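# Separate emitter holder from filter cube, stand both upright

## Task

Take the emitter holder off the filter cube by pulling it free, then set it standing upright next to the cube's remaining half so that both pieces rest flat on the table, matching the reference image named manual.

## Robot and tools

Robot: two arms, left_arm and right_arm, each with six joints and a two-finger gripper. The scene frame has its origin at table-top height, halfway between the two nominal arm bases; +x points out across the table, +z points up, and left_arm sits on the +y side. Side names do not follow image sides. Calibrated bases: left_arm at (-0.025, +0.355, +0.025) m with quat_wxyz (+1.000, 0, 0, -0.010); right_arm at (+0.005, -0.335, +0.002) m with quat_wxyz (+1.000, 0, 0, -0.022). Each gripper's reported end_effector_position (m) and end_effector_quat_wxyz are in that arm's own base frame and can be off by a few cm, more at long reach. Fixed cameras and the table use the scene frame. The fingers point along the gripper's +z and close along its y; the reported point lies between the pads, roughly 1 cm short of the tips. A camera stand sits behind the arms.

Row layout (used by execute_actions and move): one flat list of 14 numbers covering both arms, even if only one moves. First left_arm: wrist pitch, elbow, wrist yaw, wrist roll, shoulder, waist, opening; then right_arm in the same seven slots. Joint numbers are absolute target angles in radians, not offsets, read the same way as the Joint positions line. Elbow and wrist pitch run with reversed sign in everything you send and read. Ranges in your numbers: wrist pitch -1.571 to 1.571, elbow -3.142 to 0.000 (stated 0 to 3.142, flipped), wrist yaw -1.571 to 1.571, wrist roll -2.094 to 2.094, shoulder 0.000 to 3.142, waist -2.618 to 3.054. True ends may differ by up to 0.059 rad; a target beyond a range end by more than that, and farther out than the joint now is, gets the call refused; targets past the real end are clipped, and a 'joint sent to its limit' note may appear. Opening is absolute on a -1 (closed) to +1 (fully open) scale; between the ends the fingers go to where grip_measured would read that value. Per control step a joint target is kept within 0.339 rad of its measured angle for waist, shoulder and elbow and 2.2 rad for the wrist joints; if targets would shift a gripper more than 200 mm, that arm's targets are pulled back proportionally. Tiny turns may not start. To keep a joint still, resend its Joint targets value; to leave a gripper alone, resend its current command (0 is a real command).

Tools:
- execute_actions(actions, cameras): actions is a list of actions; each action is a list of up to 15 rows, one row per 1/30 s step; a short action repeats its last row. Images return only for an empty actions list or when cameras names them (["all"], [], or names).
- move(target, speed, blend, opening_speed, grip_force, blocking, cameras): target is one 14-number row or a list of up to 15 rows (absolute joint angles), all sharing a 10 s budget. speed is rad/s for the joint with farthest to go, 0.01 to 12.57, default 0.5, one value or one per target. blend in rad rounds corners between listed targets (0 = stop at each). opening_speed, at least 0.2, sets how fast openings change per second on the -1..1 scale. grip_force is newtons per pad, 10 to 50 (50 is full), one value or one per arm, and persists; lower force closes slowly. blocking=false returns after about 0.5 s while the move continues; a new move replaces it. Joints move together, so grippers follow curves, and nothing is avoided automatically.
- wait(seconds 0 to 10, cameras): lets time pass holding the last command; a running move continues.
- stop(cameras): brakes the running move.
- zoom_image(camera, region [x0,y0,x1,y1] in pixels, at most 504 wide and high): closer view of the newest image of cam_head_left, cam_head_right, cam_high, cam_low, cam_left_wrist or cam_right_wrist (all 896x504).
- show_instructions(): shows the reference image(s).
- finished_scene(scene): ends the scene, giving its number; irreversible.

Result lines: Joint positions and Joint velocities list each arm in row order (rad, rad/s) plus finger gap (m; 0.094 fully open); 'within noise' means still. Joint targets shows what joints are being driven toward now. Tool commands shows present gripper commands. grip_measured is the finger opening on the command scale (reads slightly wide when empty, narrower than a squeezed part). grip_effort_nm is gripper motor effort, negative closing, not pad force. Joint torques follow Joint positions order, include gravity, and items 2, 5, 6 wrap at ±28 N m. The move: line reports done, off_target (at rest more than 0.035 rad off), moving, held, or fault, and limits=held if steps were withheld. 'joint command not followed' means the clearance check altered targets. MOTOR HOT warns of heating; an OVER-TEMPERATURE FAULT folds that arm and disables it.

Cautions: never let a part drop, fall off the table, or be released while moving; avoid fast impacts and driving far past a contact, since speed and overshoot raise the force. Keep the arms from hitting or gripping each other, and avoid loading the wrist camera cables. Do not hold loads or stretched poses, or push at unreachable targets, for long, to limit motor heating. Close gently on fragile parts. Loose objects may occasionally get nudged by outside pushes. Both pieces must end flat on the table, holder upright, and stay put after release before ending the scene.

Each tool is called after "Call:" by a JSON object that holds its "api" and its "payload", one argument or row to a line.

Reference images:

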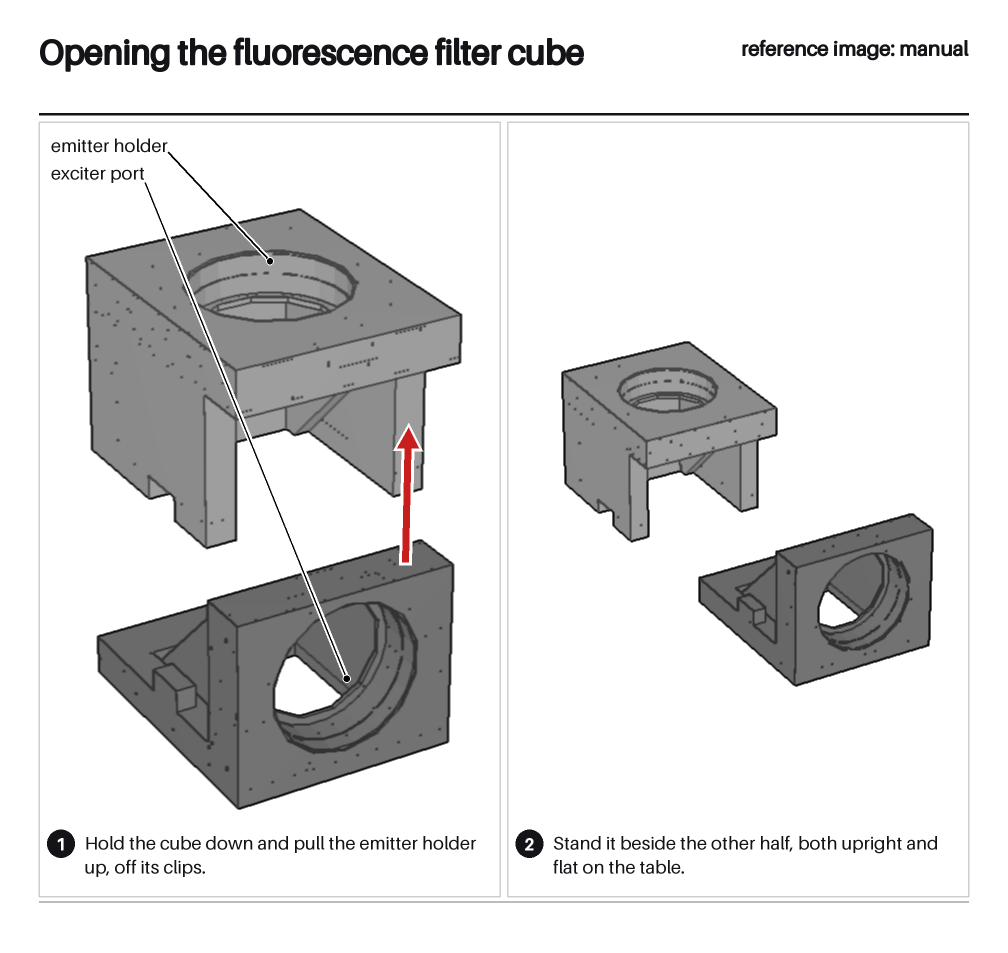

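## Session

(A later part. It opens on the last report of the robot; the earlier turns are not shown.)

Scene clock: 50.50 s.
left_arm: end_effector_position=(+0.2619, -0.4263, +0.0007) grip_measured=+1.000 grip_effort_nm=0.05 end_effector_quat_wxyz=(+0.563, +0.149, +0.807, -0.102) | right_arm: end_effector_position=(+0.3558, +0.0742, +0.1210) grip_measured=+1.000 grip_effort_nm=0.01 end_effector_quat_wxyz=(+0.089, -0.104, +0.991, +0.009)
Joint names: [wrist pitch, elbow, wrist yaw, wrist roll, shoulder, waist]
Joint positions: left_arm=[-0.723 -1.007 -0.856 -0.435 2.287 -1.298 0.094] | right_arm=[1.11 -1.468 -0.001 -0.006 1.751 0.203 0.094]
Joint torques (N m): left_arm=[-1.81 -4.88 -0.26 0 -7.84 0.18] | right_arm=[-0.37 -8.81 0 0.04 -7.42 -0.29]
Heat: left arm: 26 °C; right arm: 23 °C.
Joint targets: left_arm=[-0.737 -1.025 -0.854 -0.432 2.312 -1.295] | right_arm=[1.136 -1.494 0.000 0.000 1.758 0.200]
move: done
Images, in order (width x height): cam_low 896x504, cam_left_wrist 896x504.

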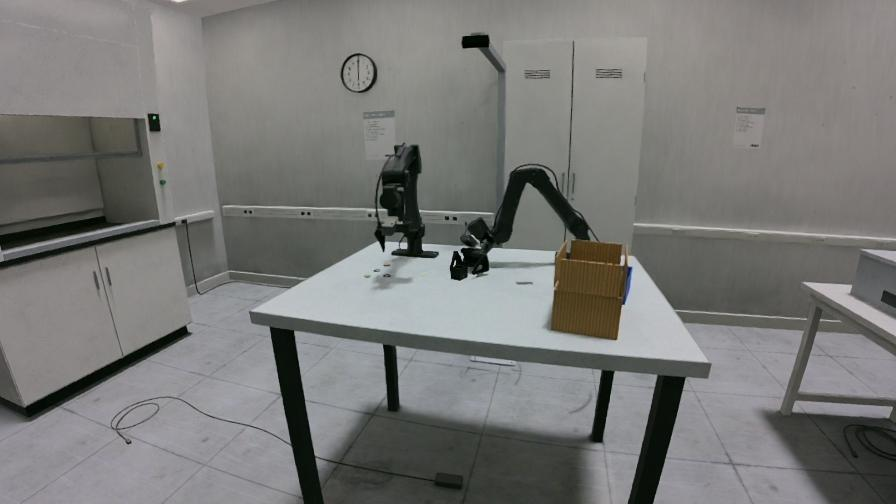

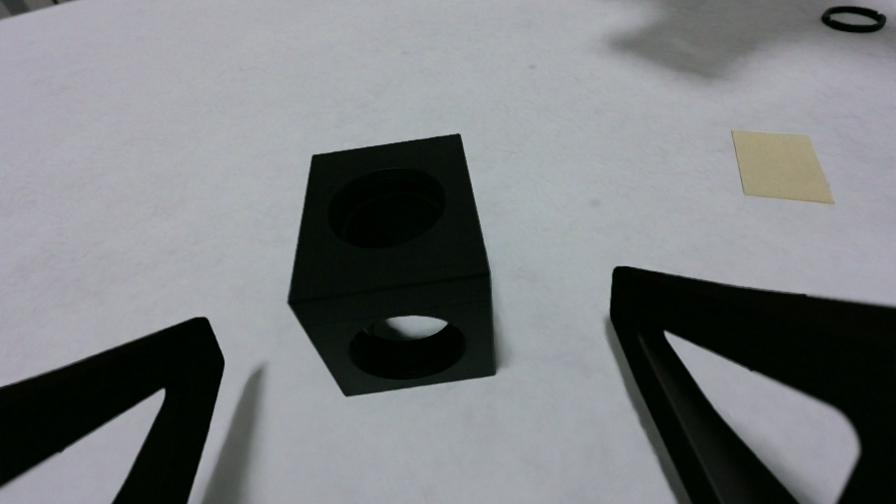

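Call:
{"api": "move", "payload": {
  "target": [-0.7708,-1.0136,-0.8458,-0.4246,2.3278,-1.2861,1,1.136,-1.494,0,0,1.758,0.2,1],
  "speed": 0.1,
  "cameras": ["cam_left_wrist","cam_low"]
}}

Call:
{"api": "zoom_image", "payload": {
  "camera": "cam_low",
  "region": [430, 230, 510, 290]
}}

Scene clock: 52.60 s.
left_arm: end_effector_position=(+0.2635, -0.4276, -0.0017) grip_measured=+1.000 grip_effort_nm=0.05 end_effector_quat_wxyz=(+0.564, +0.149, +0.805, -0.107) | right_arm: end_effector_position=(+0.3558, +0.0742, +0.1210) grip_measured=+1.000 grip_effort_nm=0.01 end_effector_quat_wxyz=(+0.089, -0.104, +0.991, +0.009)
Joint names: [wrist pitch, elbow, wrist yaw, wrist roll, shoulder, waist]
Joint positions: left_arm=[-0.756 -1.007 -0.848 -0.427 2.302 -1.293 0.094] | right_arm=[1.11 -1.468 -0.001 -0.006 1.751 0.203 0.094]
Joint torques (N m): left_arm=[-1.86 -3.92 -0.24 0.03 -7.83 0.59] | right_arm=[-0.35 -8.83 0 0.07 -7.49 -0.32]
Heat: left arm: 26 °C; right arm: 23 °C.
Joint targets: left_arm=[-0.771 -1.014 -0.846 -0.425 2.328 -1.286] | right_arm=[1.136 -1.494 0.000 0.000 1.758 0.200]
move: done
Images, in order (width x height): cam_low 896x504, cam_left_wrist 896x504.

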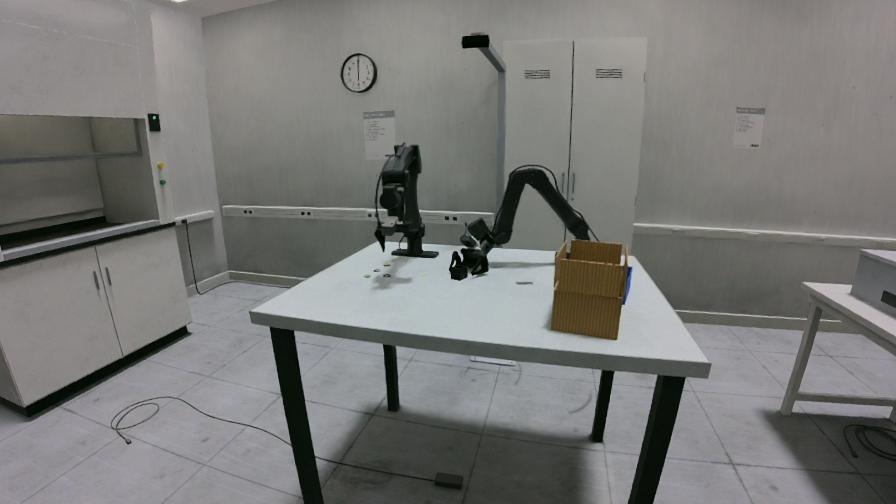

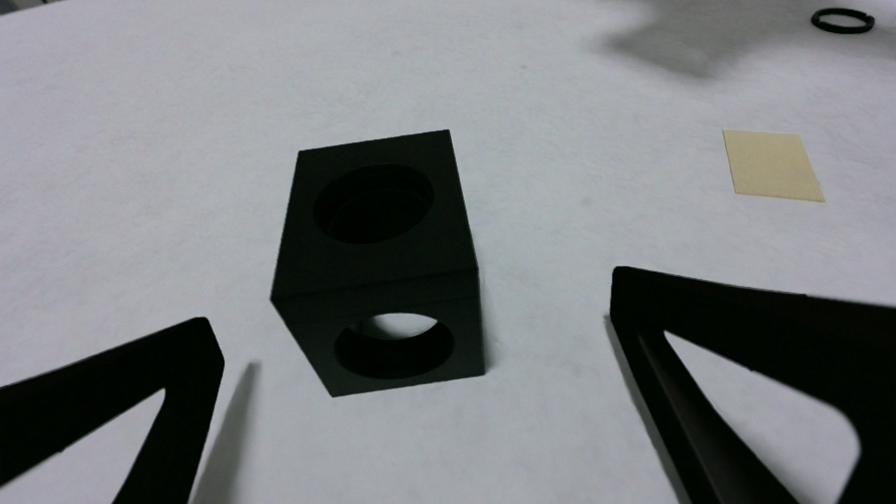

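Scaled by 6.300 from the camera's 896x504 image, which has a finer 1280x720 frame.

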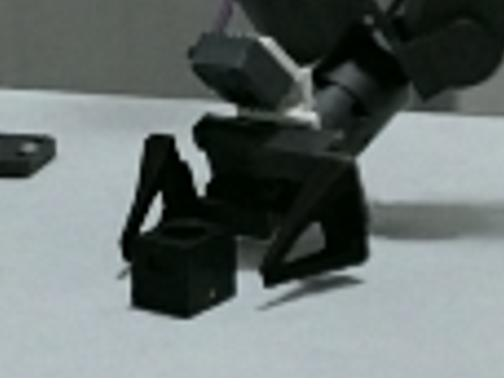

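Call:
{"api": "move", "payload": {
  "target": [-0.7708,-1.0136,-0.866,-0.4246,2.338,-1.2845,1,1.136,-1.494,0,0,1.758,0.2,1],
  "speed": 0.1,
  "cameras": ["cam_left_wrist","cam_low"]
}}

Call:
{"api": "zoom_image", "payload": {
  "camera": "cam_low",
  "region": [430, 230, 510, 290]
}}

Scene clock: 54.17 s.
left_arm: end_effector_position=(+0.2638, -0.4256, -0.0057) grip_measured=+1.000 grip_effort_nm=0.05 end_effector_quat_wxyz=(+0.565, +0.149, +0.805, -0.102) | right_arm: end_effector_position=(+0.3558, +0.0742, +0.1210) grip_measured=+1.000 grip_effort_nm=0.01 end_effector_quat_wxyz=(+0.089, -0.104, +0.991, +0.009)
Joint names: [wrist pitch, elbow, wrist yaw, wrist roll, shoulder, waist]
Joint positions: left_arm=[-0.758 -1.007 -0.854 -0.427 2.313 -1.293 0.094] | right_arm=[1.11 -1.468 -0.001 -0.006 1.751 0.203 0.094]
Joint torques (N m): left_arm=[-1.83 -3.85 -0.4 0.01 -7.88 0.76] | right_arm=[-0.37 -8.88 -0.02 0.04 -7.42 -0.32]
Heat: left arm: 26 °C; right arm: 23 °C.
Joint targets: left_arm=[-0.771 -1.014 -0.866 -0.425 2.338 -1.285] | right_arm=[1.136 -1.494 0.000 0.000 1.758 0.200]
move: done
Images, in order (width x height): cam_low 896x504, cam_left_wrist 896x504.

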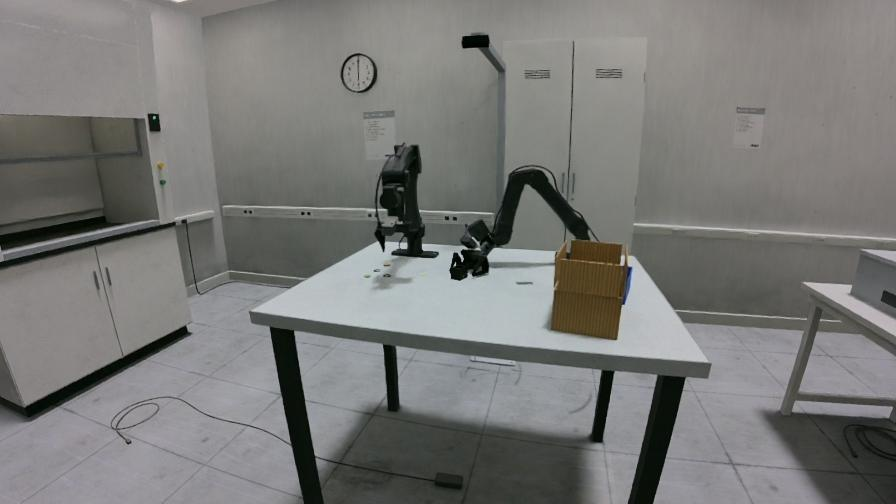

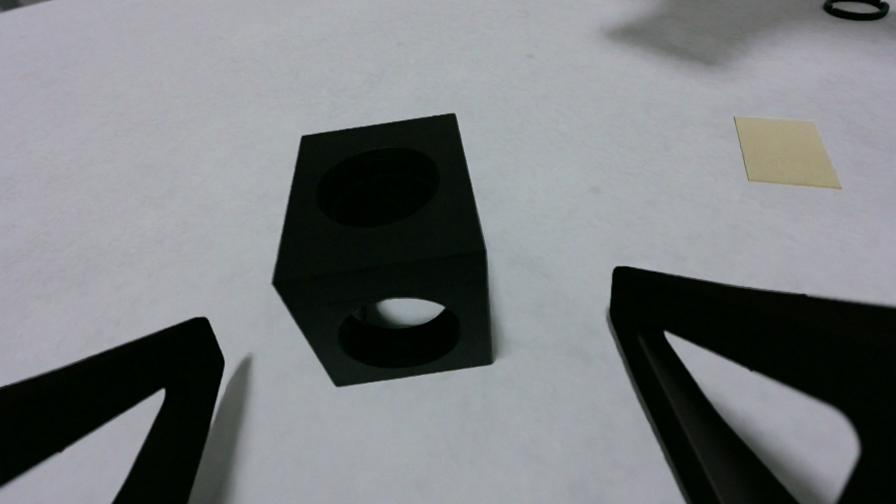

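Scaled by 6.300 from the camera's 896x504 image, which has a finer 1280x720 frame.

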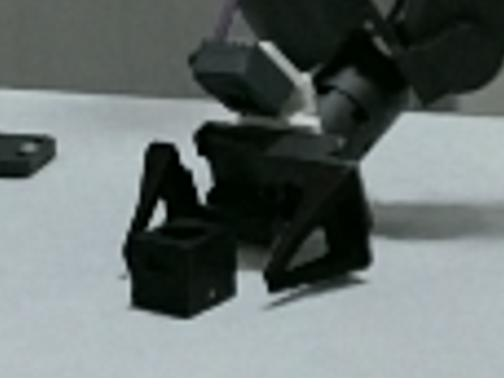

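Call:
{"api": "move", "payload": {
  "target": [-0.7708,-1.0136,-0.866,-0.4246,2.338,-1.2845,-0.35,1.136,-1.494,0,0,1.758,0.2,1],
  "speed": 0.1,
  "opening_speed": 0.4,
  "grip_force": [40,40],
  "cameras": ["cam_left_wrist","cam_low","cam_head_left"]
}}

Call:
{"api": "zoom_image", "payload": {
  "camera": "cam_low",
  "region": [430, 230, 510, 290]
}}

Scene clock: 58.30 s.
left_arm: end_effector_position=(+0.2641, -0.4252, -0.0054) grip_measured=-0.180 grip_effort_nm=-0.80 end_effector_quat_wxyz=(+0.565, +0.148, +0.805, -0.101) | right_arm: end_effector_position=(+0.3558, +0.0742, +0.1210) grip_measured=+1.000 grip_effort_nm=0.01 end_effector_quat_wxyz=(+0.089, -0.104, +0.991, +0.009)
Joint names: [wrist pitch, elbow, wrist yaw, wrist roll, shoulder, waist]
Joint positions: left_arm=[-0.759 -1.007 -0.858 -0.427 2.313 -1.293 0.039] | right_arm=[1.11 -1.468 -0.001 -0.006 1.751 0.203 0.094]
Joint torques (N m): left_arm=[-1.82 -3.88 -0.33 0.01 -7.9 0.73] | right_arm=[-0.35 -8.87 -0.01 0.04 -7.46 -0.27]
Heat: left arm: 26 °C; right arm: 24 °C.
Joint targets: left_arm=[-0.771 -1.014 -0.866 -0.425 2.338 -1.285] | right_arm=[1.136 -1.494 0.000 0.000 1.758 0.200]
grip_force (N): 40, 40
move: done
Images, in order (width x height): cam_head_left 896x504, cam_low 896x504, cam_left_wrist 896x504.

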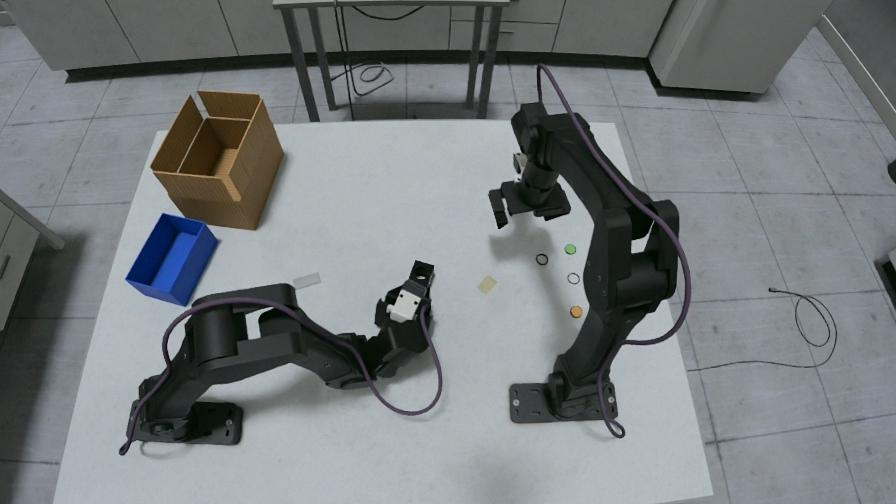

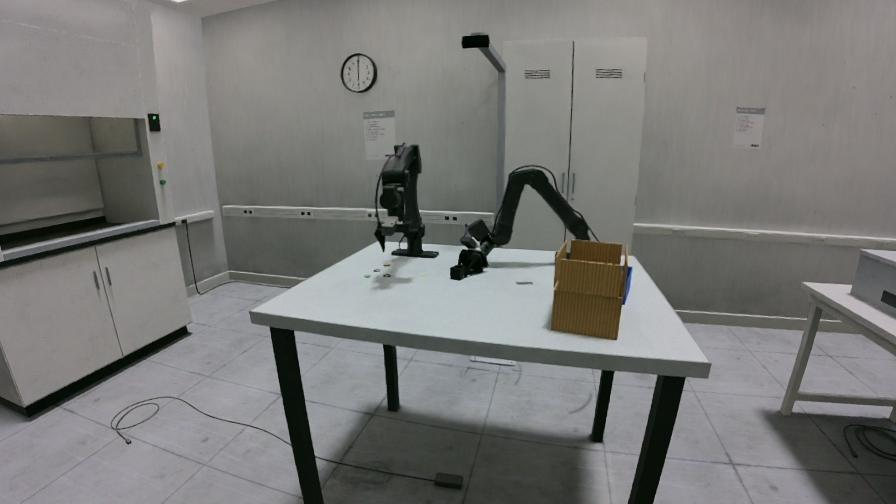

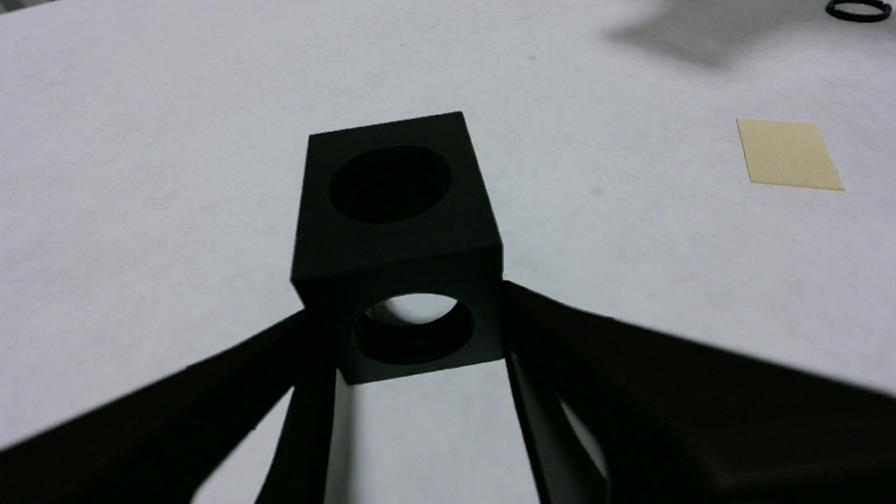

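Scaled by 6.300 from the camera's 896x504 image, which has a finer 1280x720 frame.

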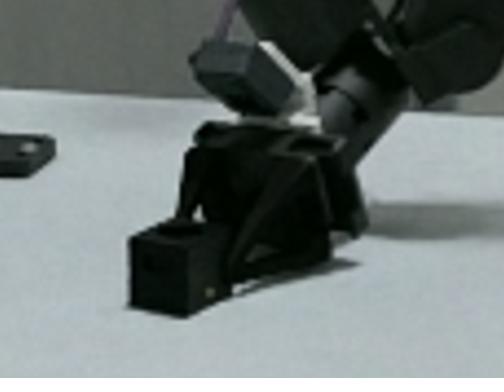

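Call:
{"api": "move", "payload": {
  "target": [
    [-0.7708,-1.0136,-0.866,-0.4246,2.338,-1.2845,-0.35,1.491,-2.089,0,1.154,2.098,0.5,1],
    [-0.7708,-1.0136,-0.866,-0.4246,2.338,-1.2845,-0.35,1.491,-2.089,0,1.154,2.098,0.819,1]
  ],
  "speed": 0.6,
  "blend": 0.05,
  "cameras": ["cam_left_wrist","cam_right_wrist","cam_low","cam_head_left","cam_high"]
}}

Scene clock: 62.93 s.
left_arm: end_effector_position=(+0.2641, -0.4252, -0.0054) grip_measured=-0.180 grip_effort_nm=-0.79 end_effector_quat_wxyz=(+0.565, +0.148, +0.805, -0.101) | right_arm: end_effector_position=(+0.2824, +0.3096, +0.1572) grip_measured=+1.000 grip_effort_nm=0.01 end_effector_quat_wxyz=(+0.024, +0.158, +0.986, +0.045)
Joint names: [wrist pitch, elbow, wrist yaw, wrist roll, shoulder, waist]
Joint positions: left_arm=[-0.759 -1.007 -0.858 -0.427 2.313 -1.293 0.039] | right_arm=[1.456 -2.064 -0.009 1.143 2.077 0.825 0.094]
Joint torques (N m): left_arm=[-1.82 -3.79 -0.34 0.01 -7.9 0.75] | right_arm=[-0.13 -8.38 0.09 0.09 -8.96 -0.5]
Heat: left arm: 26 °C; right arm: 23 °C.
Joint targets: left_arm=[-0.771 -1.014 -0.866 -0.425 2.338 -1.285] | right_arm=[1.491 -2.089 0.000 1.154 2.098 0.819]
grip_force (N): 40, 40
move: done
Images, in order (width x height): cam_head_left 896x504, cam_high 896x504, cam_low 896x504, cam_left_wrist 896x504, cam_right_wrist 896x504.

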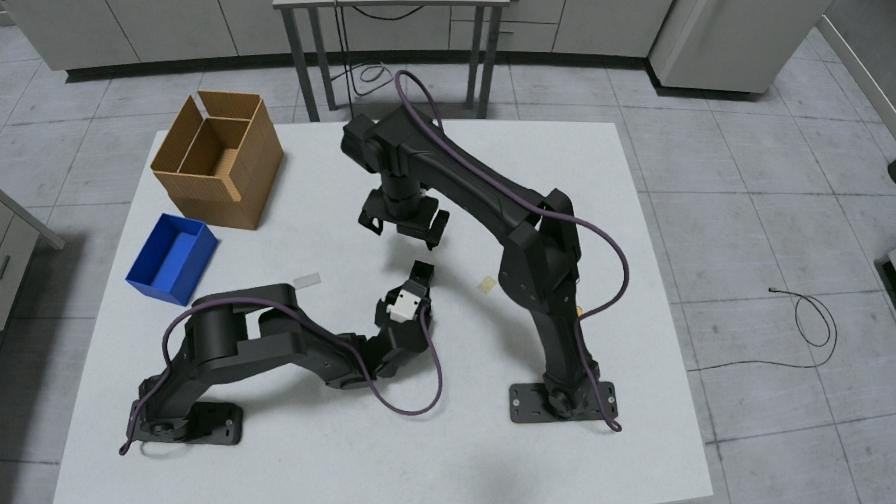

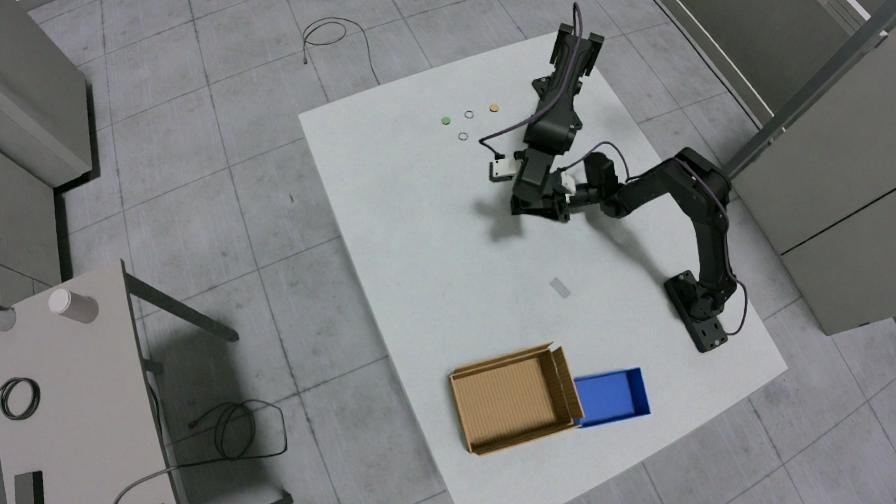

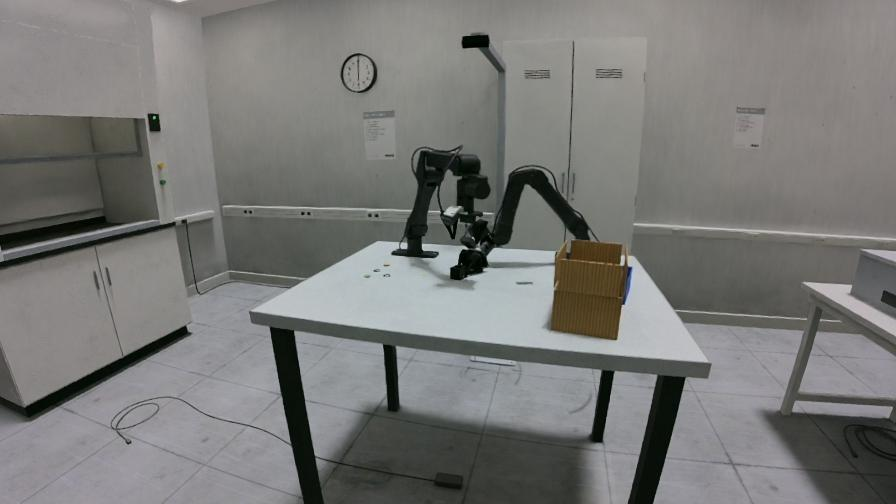

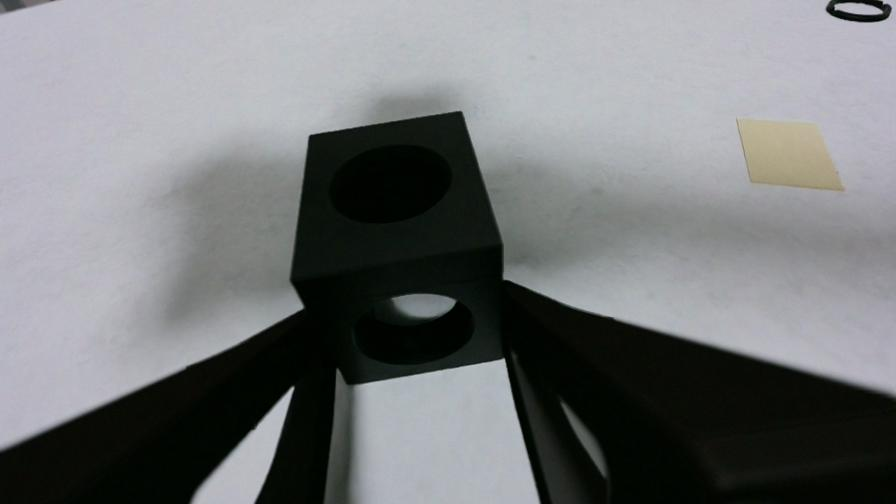

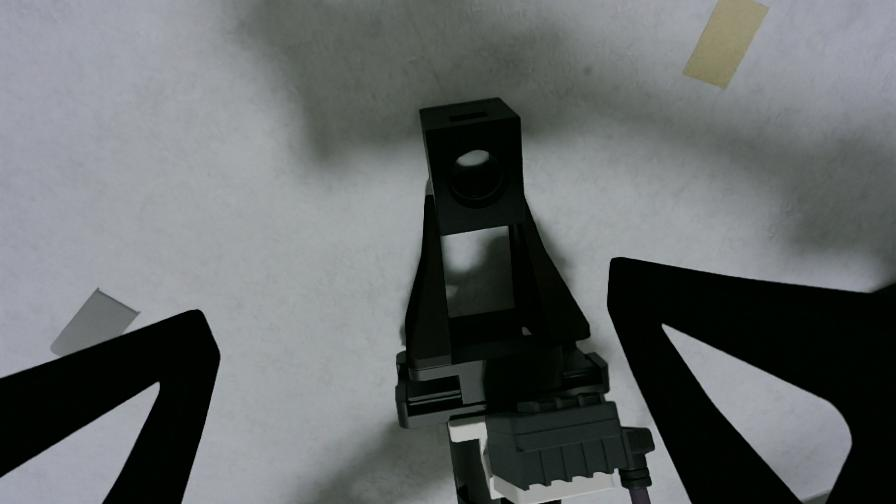

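Call:
{"api": "move", "payload": {
  "target": [-0.7708,-1.0136,-0.866,-0.4246,2.338,-1.2845,-0.35,1.322,-1.875,0,1.14,2.1525,0.787,1],
  "speed": 0.3,
  "cameras": ["cam_left_wrist","cam_right_wrist","cam_low"]
}}

Scene clock: 66.80 s.
left_arm: end_effector_position=(+0.2641, -0.4252, -0.0054) grip_measured=-0.180 grip_effort_nm=-0.80 end_effector_quat_wxyz=(+0.565, +0.148, +0.805, -0.101) | right_arm: end_effector_position=(+0.2888, +0.2983, +0.0879) grip_measured=+1.000 grip_effort_nm=0.01 end_effector_quat_wxyz=(-0.002, +0.173, +0.985, +0.005)
Joint names: [wrist pitch, elbow, wrist yaw, wrist roll, shoulder, waist]
Joint positions: left_arm=[-0.759 -1.007 -0.858 -0.427 2.313 -1.293 0.039] | right_arm=[1.311 -1.883 -0.009 1.142 2.136 0.795 0.094]
Joint torques (N m): left_arm=[-1.82 -3.82 -0.32 0 -7.87 0.72] | right_arm=[-0.19 -5.18 0.09 -0.02 -9.76 -0.72]
Heat: left arm: 26 °C; right arm: 23 °C.
Joint targets: left_arm=[-0.771 -1.014 -0.866 -0.425 2.338 -1.285] | right_arm=[1.322 -1.875 0.000 1.140 2.153 0.787]
grip_force (N): 40, 40
move: done
Images, in order (width x height): cam_low 896x504, cam_left_wrist 896x504, cam_right_wrist 896x504.

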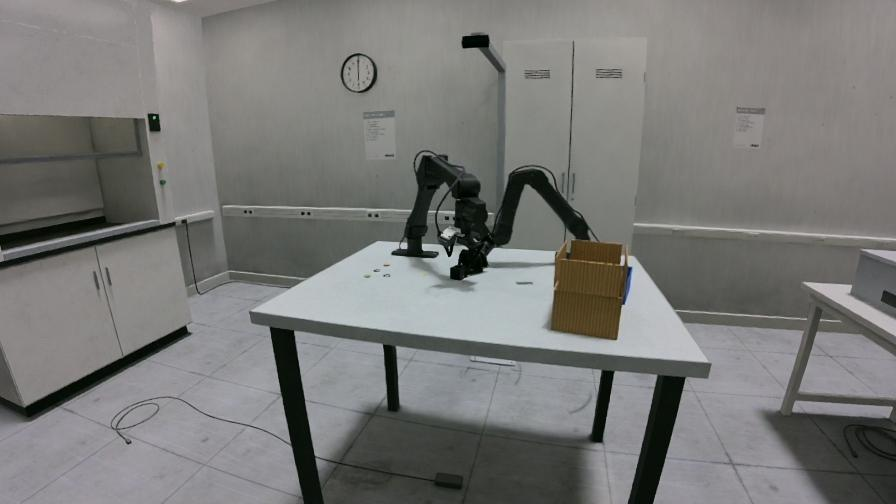

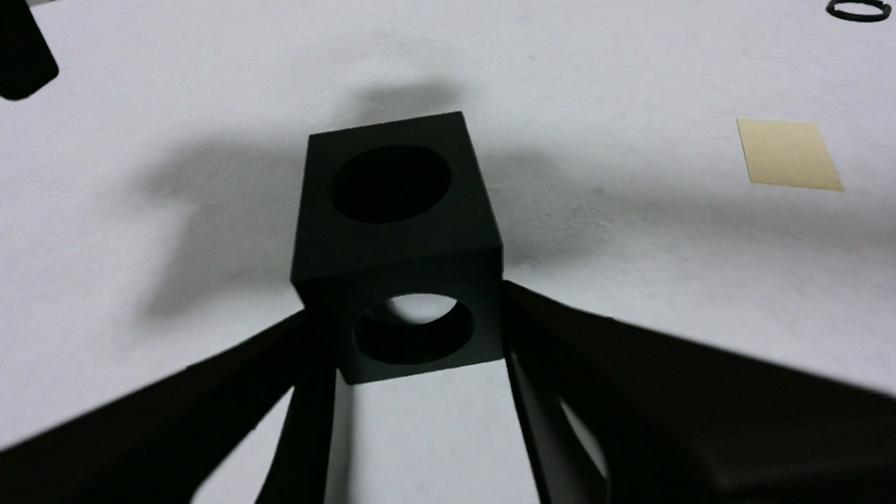

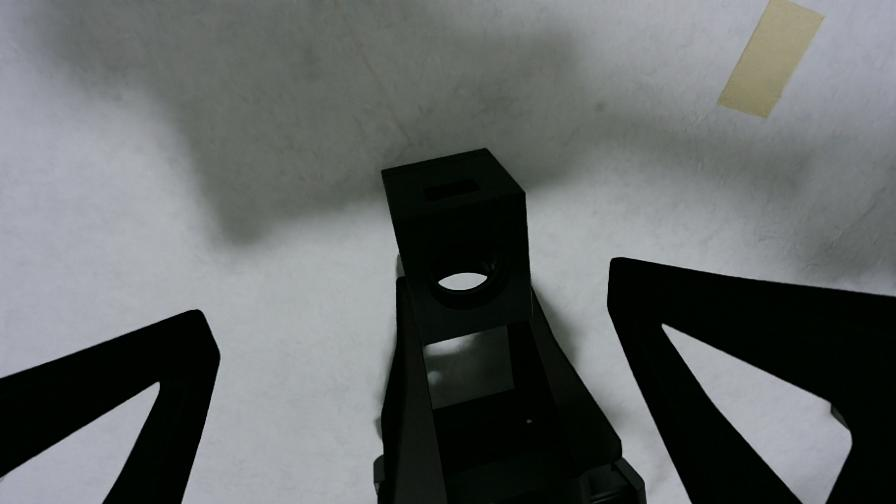

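Call:
{"api": "zoom_image", "payload": {
  "camera": "cam_right_wrist",
  "region": [370, 140, 550, 360]
}}

Scaled by 2.291 from the camera's 896x504 image, which has a finer 1280x720 frame.

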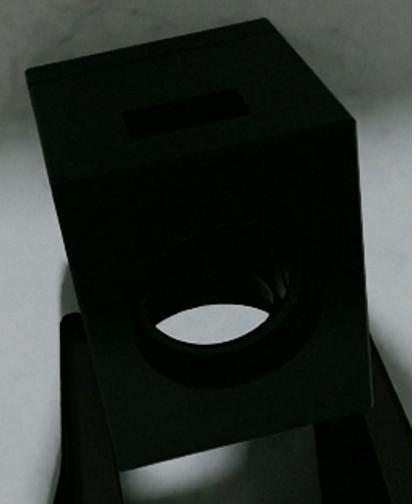

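Call:
{"api": "move", "payload": {
  "target": [-0.7708,-1.0136,-0.866,-0.4246,2.338,-1.2845,-0.35,1.1965,-1.6988,0,1.10,2.1023,0.787,1],
  "speed": 0.2,
  "cameras": ["cam_left_wrist","cam_right_wrist","cam_low"]
}}

Call:
{"api": "zoom_image", "payload": {
  "camera": "cam_right_wrist",
  "region": [360, 140, 600, 440]
}}

Scene clock: 71.83 s.
left_arm: end_effector_position=(+0.2641, -0.4252, -0.0054) grip_measured=-0.180 grip_effort_nm=-0.80 end_effector_quat_wxyz=(+0.565, +0.148, +0.805, -0.101) | right_arm: end_effector_position=(+0.2769, +0.2862, +0.0442) grip_measured=+1.000 grip_effort_nm=0.01 end_effector_quat_wxyz=(-0.016, +0.153, +0.988, -0.015)
Joint names: [wrist pitch, elbow, wrist yaw, wrist roll, shoulder, waist]
Joint positions: left_arm=[-0.759 -1.007 -0.858 -0.427 2.313 -1.293 0.039] | right_arm=[1.186 -1.708 -0.009 1.102 2.136 0.795 0.094]
Joint torques (N m): left_arm=[-1.82 -3.86 -0.33 0.01 -7.91 0.69] | right_arm=[-0.06 -4.9 0.09 -0.05 -13.67 -0.77]
Heat: left arm: 27 °C; right arm: 24 °C.
Joint targets: left_arm=[-0.771 -1.014 -0.866 -0.425 2.338 -1.285] | right_arm=[1.196 -1.699 0.000 1.100 2.102 0.787]
grip_force (N): 40, 40
move: done
Images, in order (width x height): cam_low 896x504, cam_left_wrist 896x504, cam_right_wrist 896x504.

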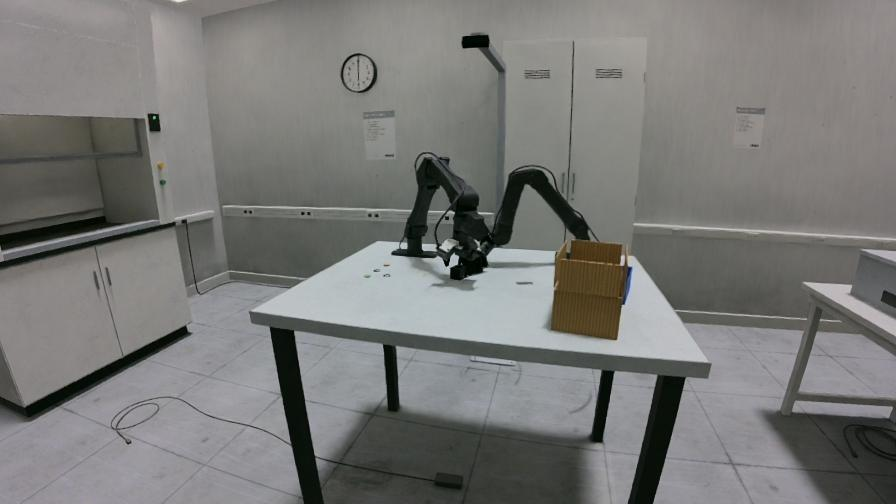

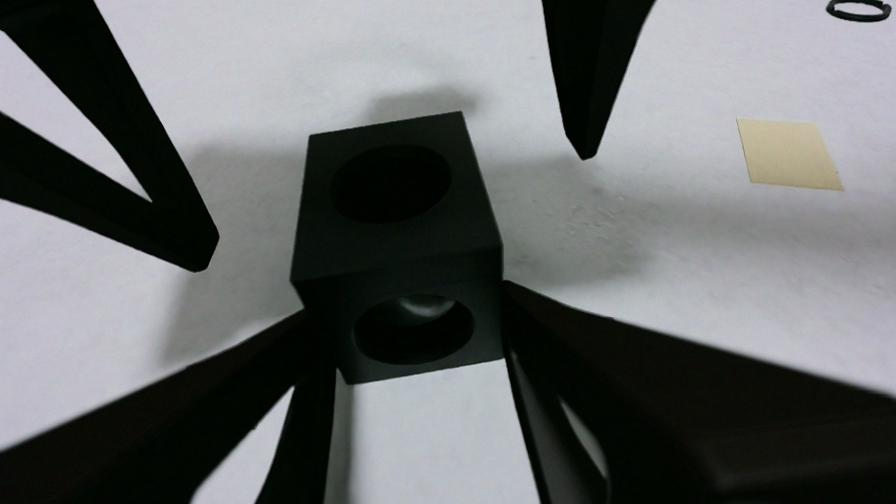

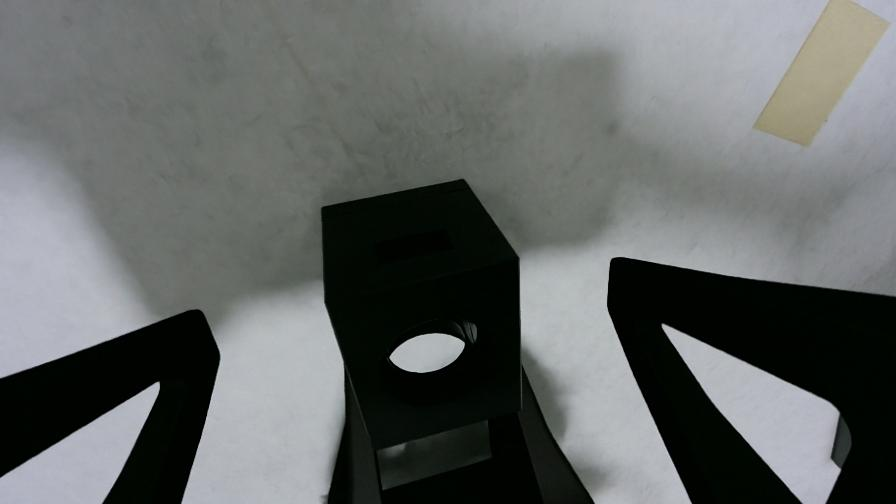

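Scaled by 1.680 from the camera's 896x504 image, which has a finer 1280x720 frame.

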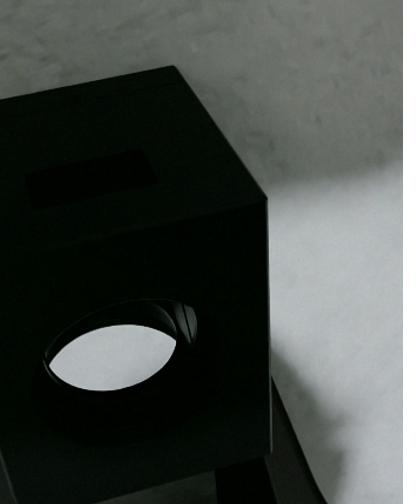

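Call:
{"api": "move", "payload": {
  "target": [-0.7708,-1.0136,-0.866,-0.4246,2.338,-1.2845,-0.35,0.985,-1.486,0,1.10,1.9914,0.790,1],
  "speed": 0.12,
  "cameras": ["cam_left_wrist","cam_right_wrist","cam_low"]
}}

Call:
{"api": "zoom_image", "payload": {
  "camera": "cam_right_wrist",
  "region": [260, 200, 640, 500]
}}

Scene clock: 78.90 s.
left_arm: end_effector_position=(+0.2641, -0.4252, -0.0054) grip_measured=-0.180 grip_effort_nm=-0.80 end_effector_quat_wxyz=(+0.565, +0.148, +0.805, -0.101) | right_arm: end_effector_position=(+0.2734, +0.2826, +0.0305) grip_measured=+1.000 grip_effort_nm=0.01 end_effector_quat_wxyz=(+0.013, +0.153, +0.988, +0.026)
Joint names: [wrist pitch, elbow, wrist yaw, wrist roll, shoulder, waist]
Joint positions: left_arm=[-0.759 -1.007 -0.858 -0.427 2.313 -1.293 0.039] | right_arm=[0.976 -1.497 -0.009 1.102 2.035 0.795 0.094]
Joint torques (N m): left_arm=[-1.82 -3.85 -0.33 0 -7.84 0.7] | right_arm=[-0.27 -4.75 0.08 -0.03 -13.76 -0.51]
Heat: left arm: 27 °C; right arm: 26 °C.
Joint targets: left_arm=[-0.771 -1.014 -0.866 -0.425 2.338 -1.285] | right_arm=[0.985 -1.486 0.000 1.100 1.991 0.790]
grip_force (N): 40, 40
move: off_target (right_arm); right_arm: the shoulder is farthest, 0.043 rad from its target
Images, in order (width x height): cam_low 896x504, cam_left_wrist 896x504, cam_right_wrist 896x504.

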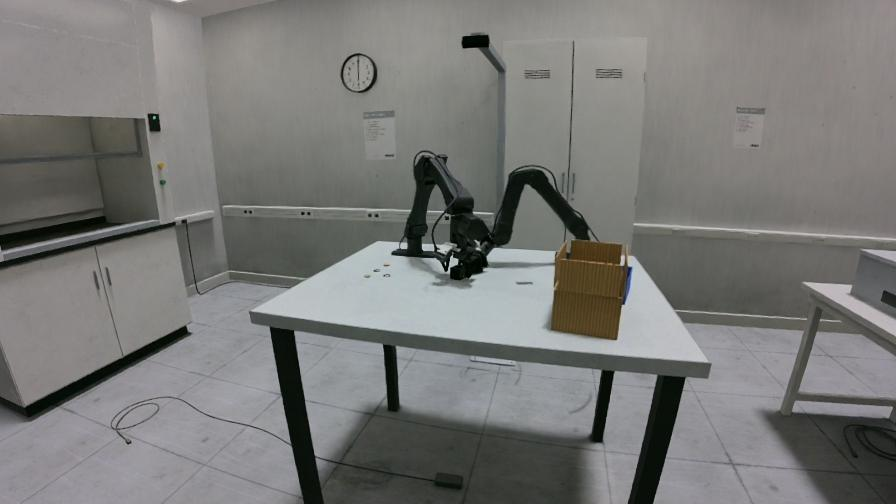

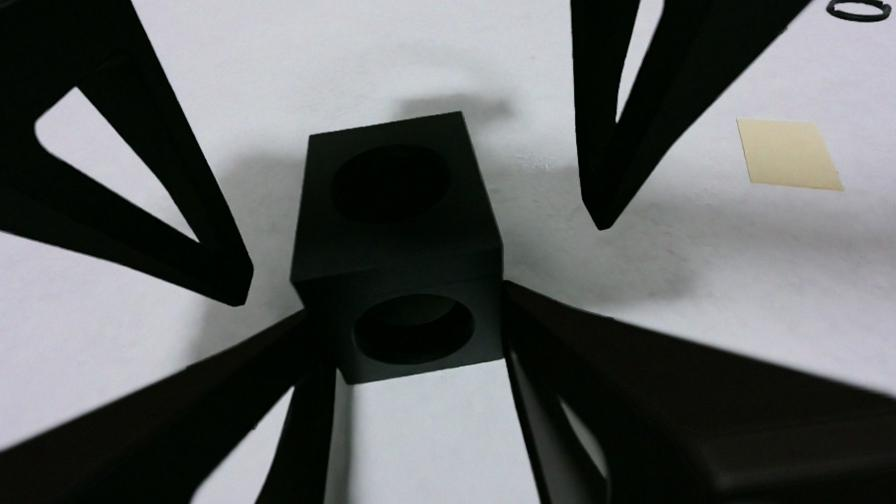

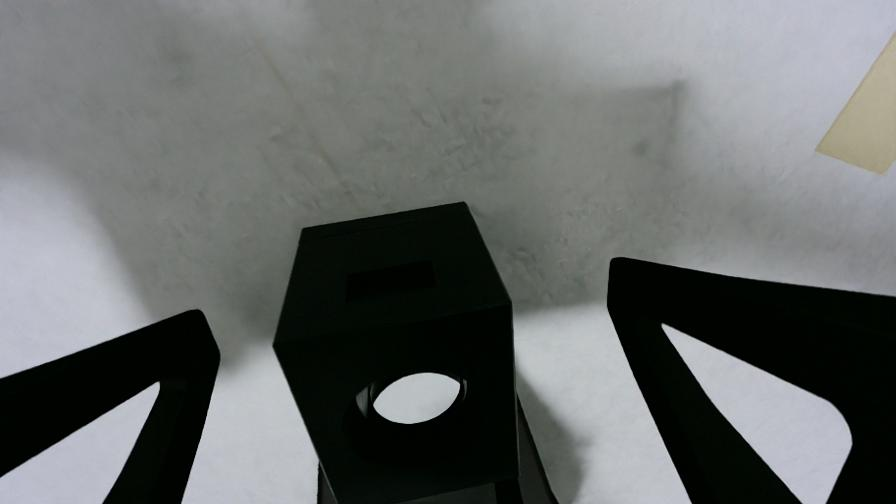

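Scaled by 1.326 from the camera's 896x504 image, which has a finer 1280x720 frame.

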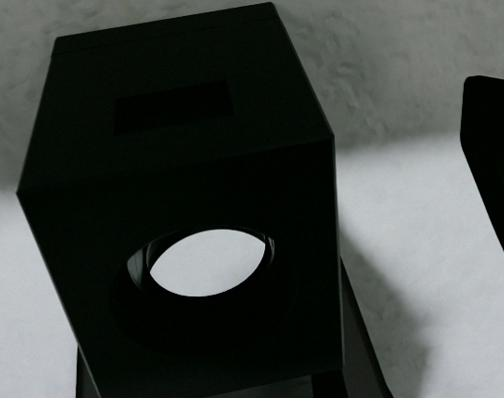

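Call:
{"api": "move", "payload": {
  "target": [-0.7708,-1.0136,-0.866,-0.4246,2.338,-1.2845,-0.35,0.985,-1.486,0,1.10,1.9914,0.790,-0.35],
  "speed": 0.12,
  "opening_speed": 0.4,
  "grip_force": [45,35],
  "cameras": ["cam_left_wrist","cam_right_wrist"]
}}

Scene clock: 84.83 s.
left_arm: end_effector_position=(+0.2641, -0.4252, -0.0054) grip_measured=-0.184 grip_effort_nm=-0.88 end_effector_quat_wxyz=(+0.565, +0.148, +0.805, -0.101) | right_arm: end_effector_position=(+0.2743, +0.2835, +0.0306) grip_measured=-0.147 grip_effort_nm=-0.74 end_effector_quat_wxyz=(+0.014, +0.149, +0.988, +0.028)
Joint names: [wrist pitch, elbow, wrist yaw, wrist roll, shoulder, waist]
Joint positions: left_arm=[-0.759 -1.007 -0.858 -0.427 2.313 -1.293 0.038] | right_arm=[0.971 -1.497 -0.009 1.095 2.035 0.795 0.04]
Joint torques (N m): left_arm=[-1.81 -3.86 -0.34 -0.01 -7.87 0.68] | right_arm=[-0.27 -4.79 0.1 0.03 -13.83 -0.51]
Heat: left arm: 27 °C; right arm: 27 °C.
Joint targets: left_arm=[-0.771 -1.014 -0.866 -0.425 2.338 -1.285] | right_arm=[0.985 -1.486 0.000 1.100 1.991 0.790]
grip_force (N): 45, 35
move: off_target (right_arm); right_arm: the shoulder is farthest, 0.043 rad from its target
Images, in order (width x height): cam_left_wrist 896x504, cam_right_wrist 896x504.

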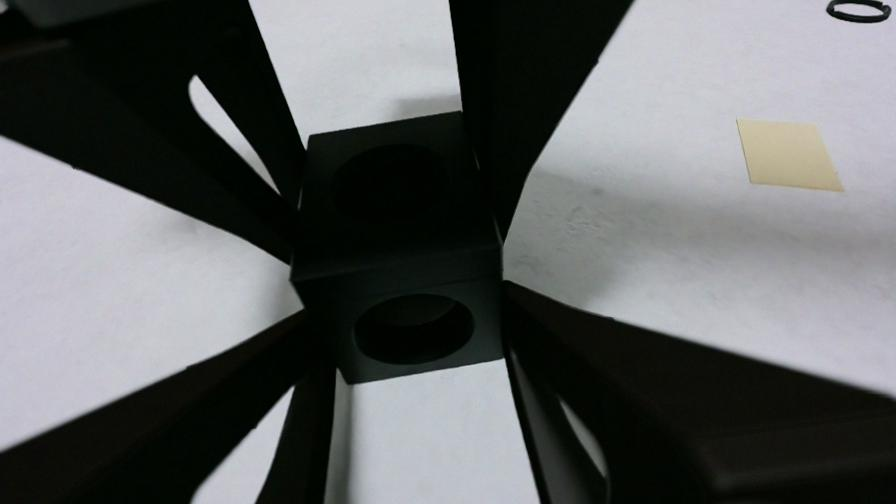

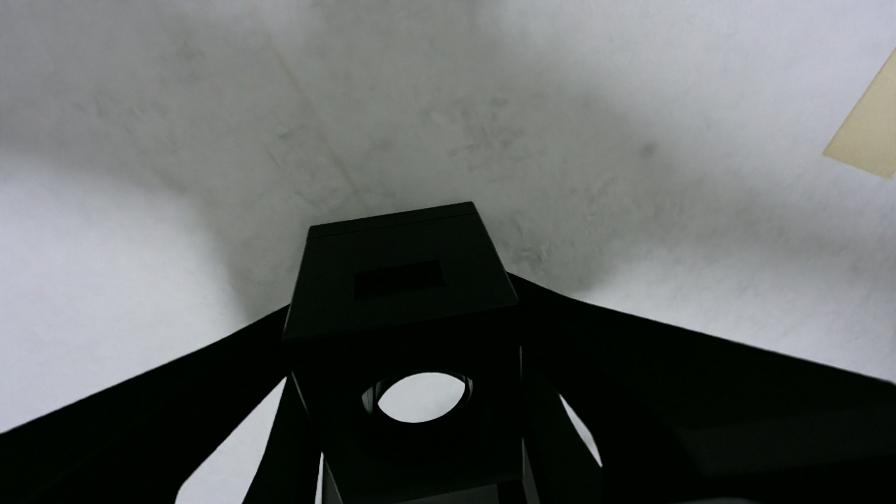

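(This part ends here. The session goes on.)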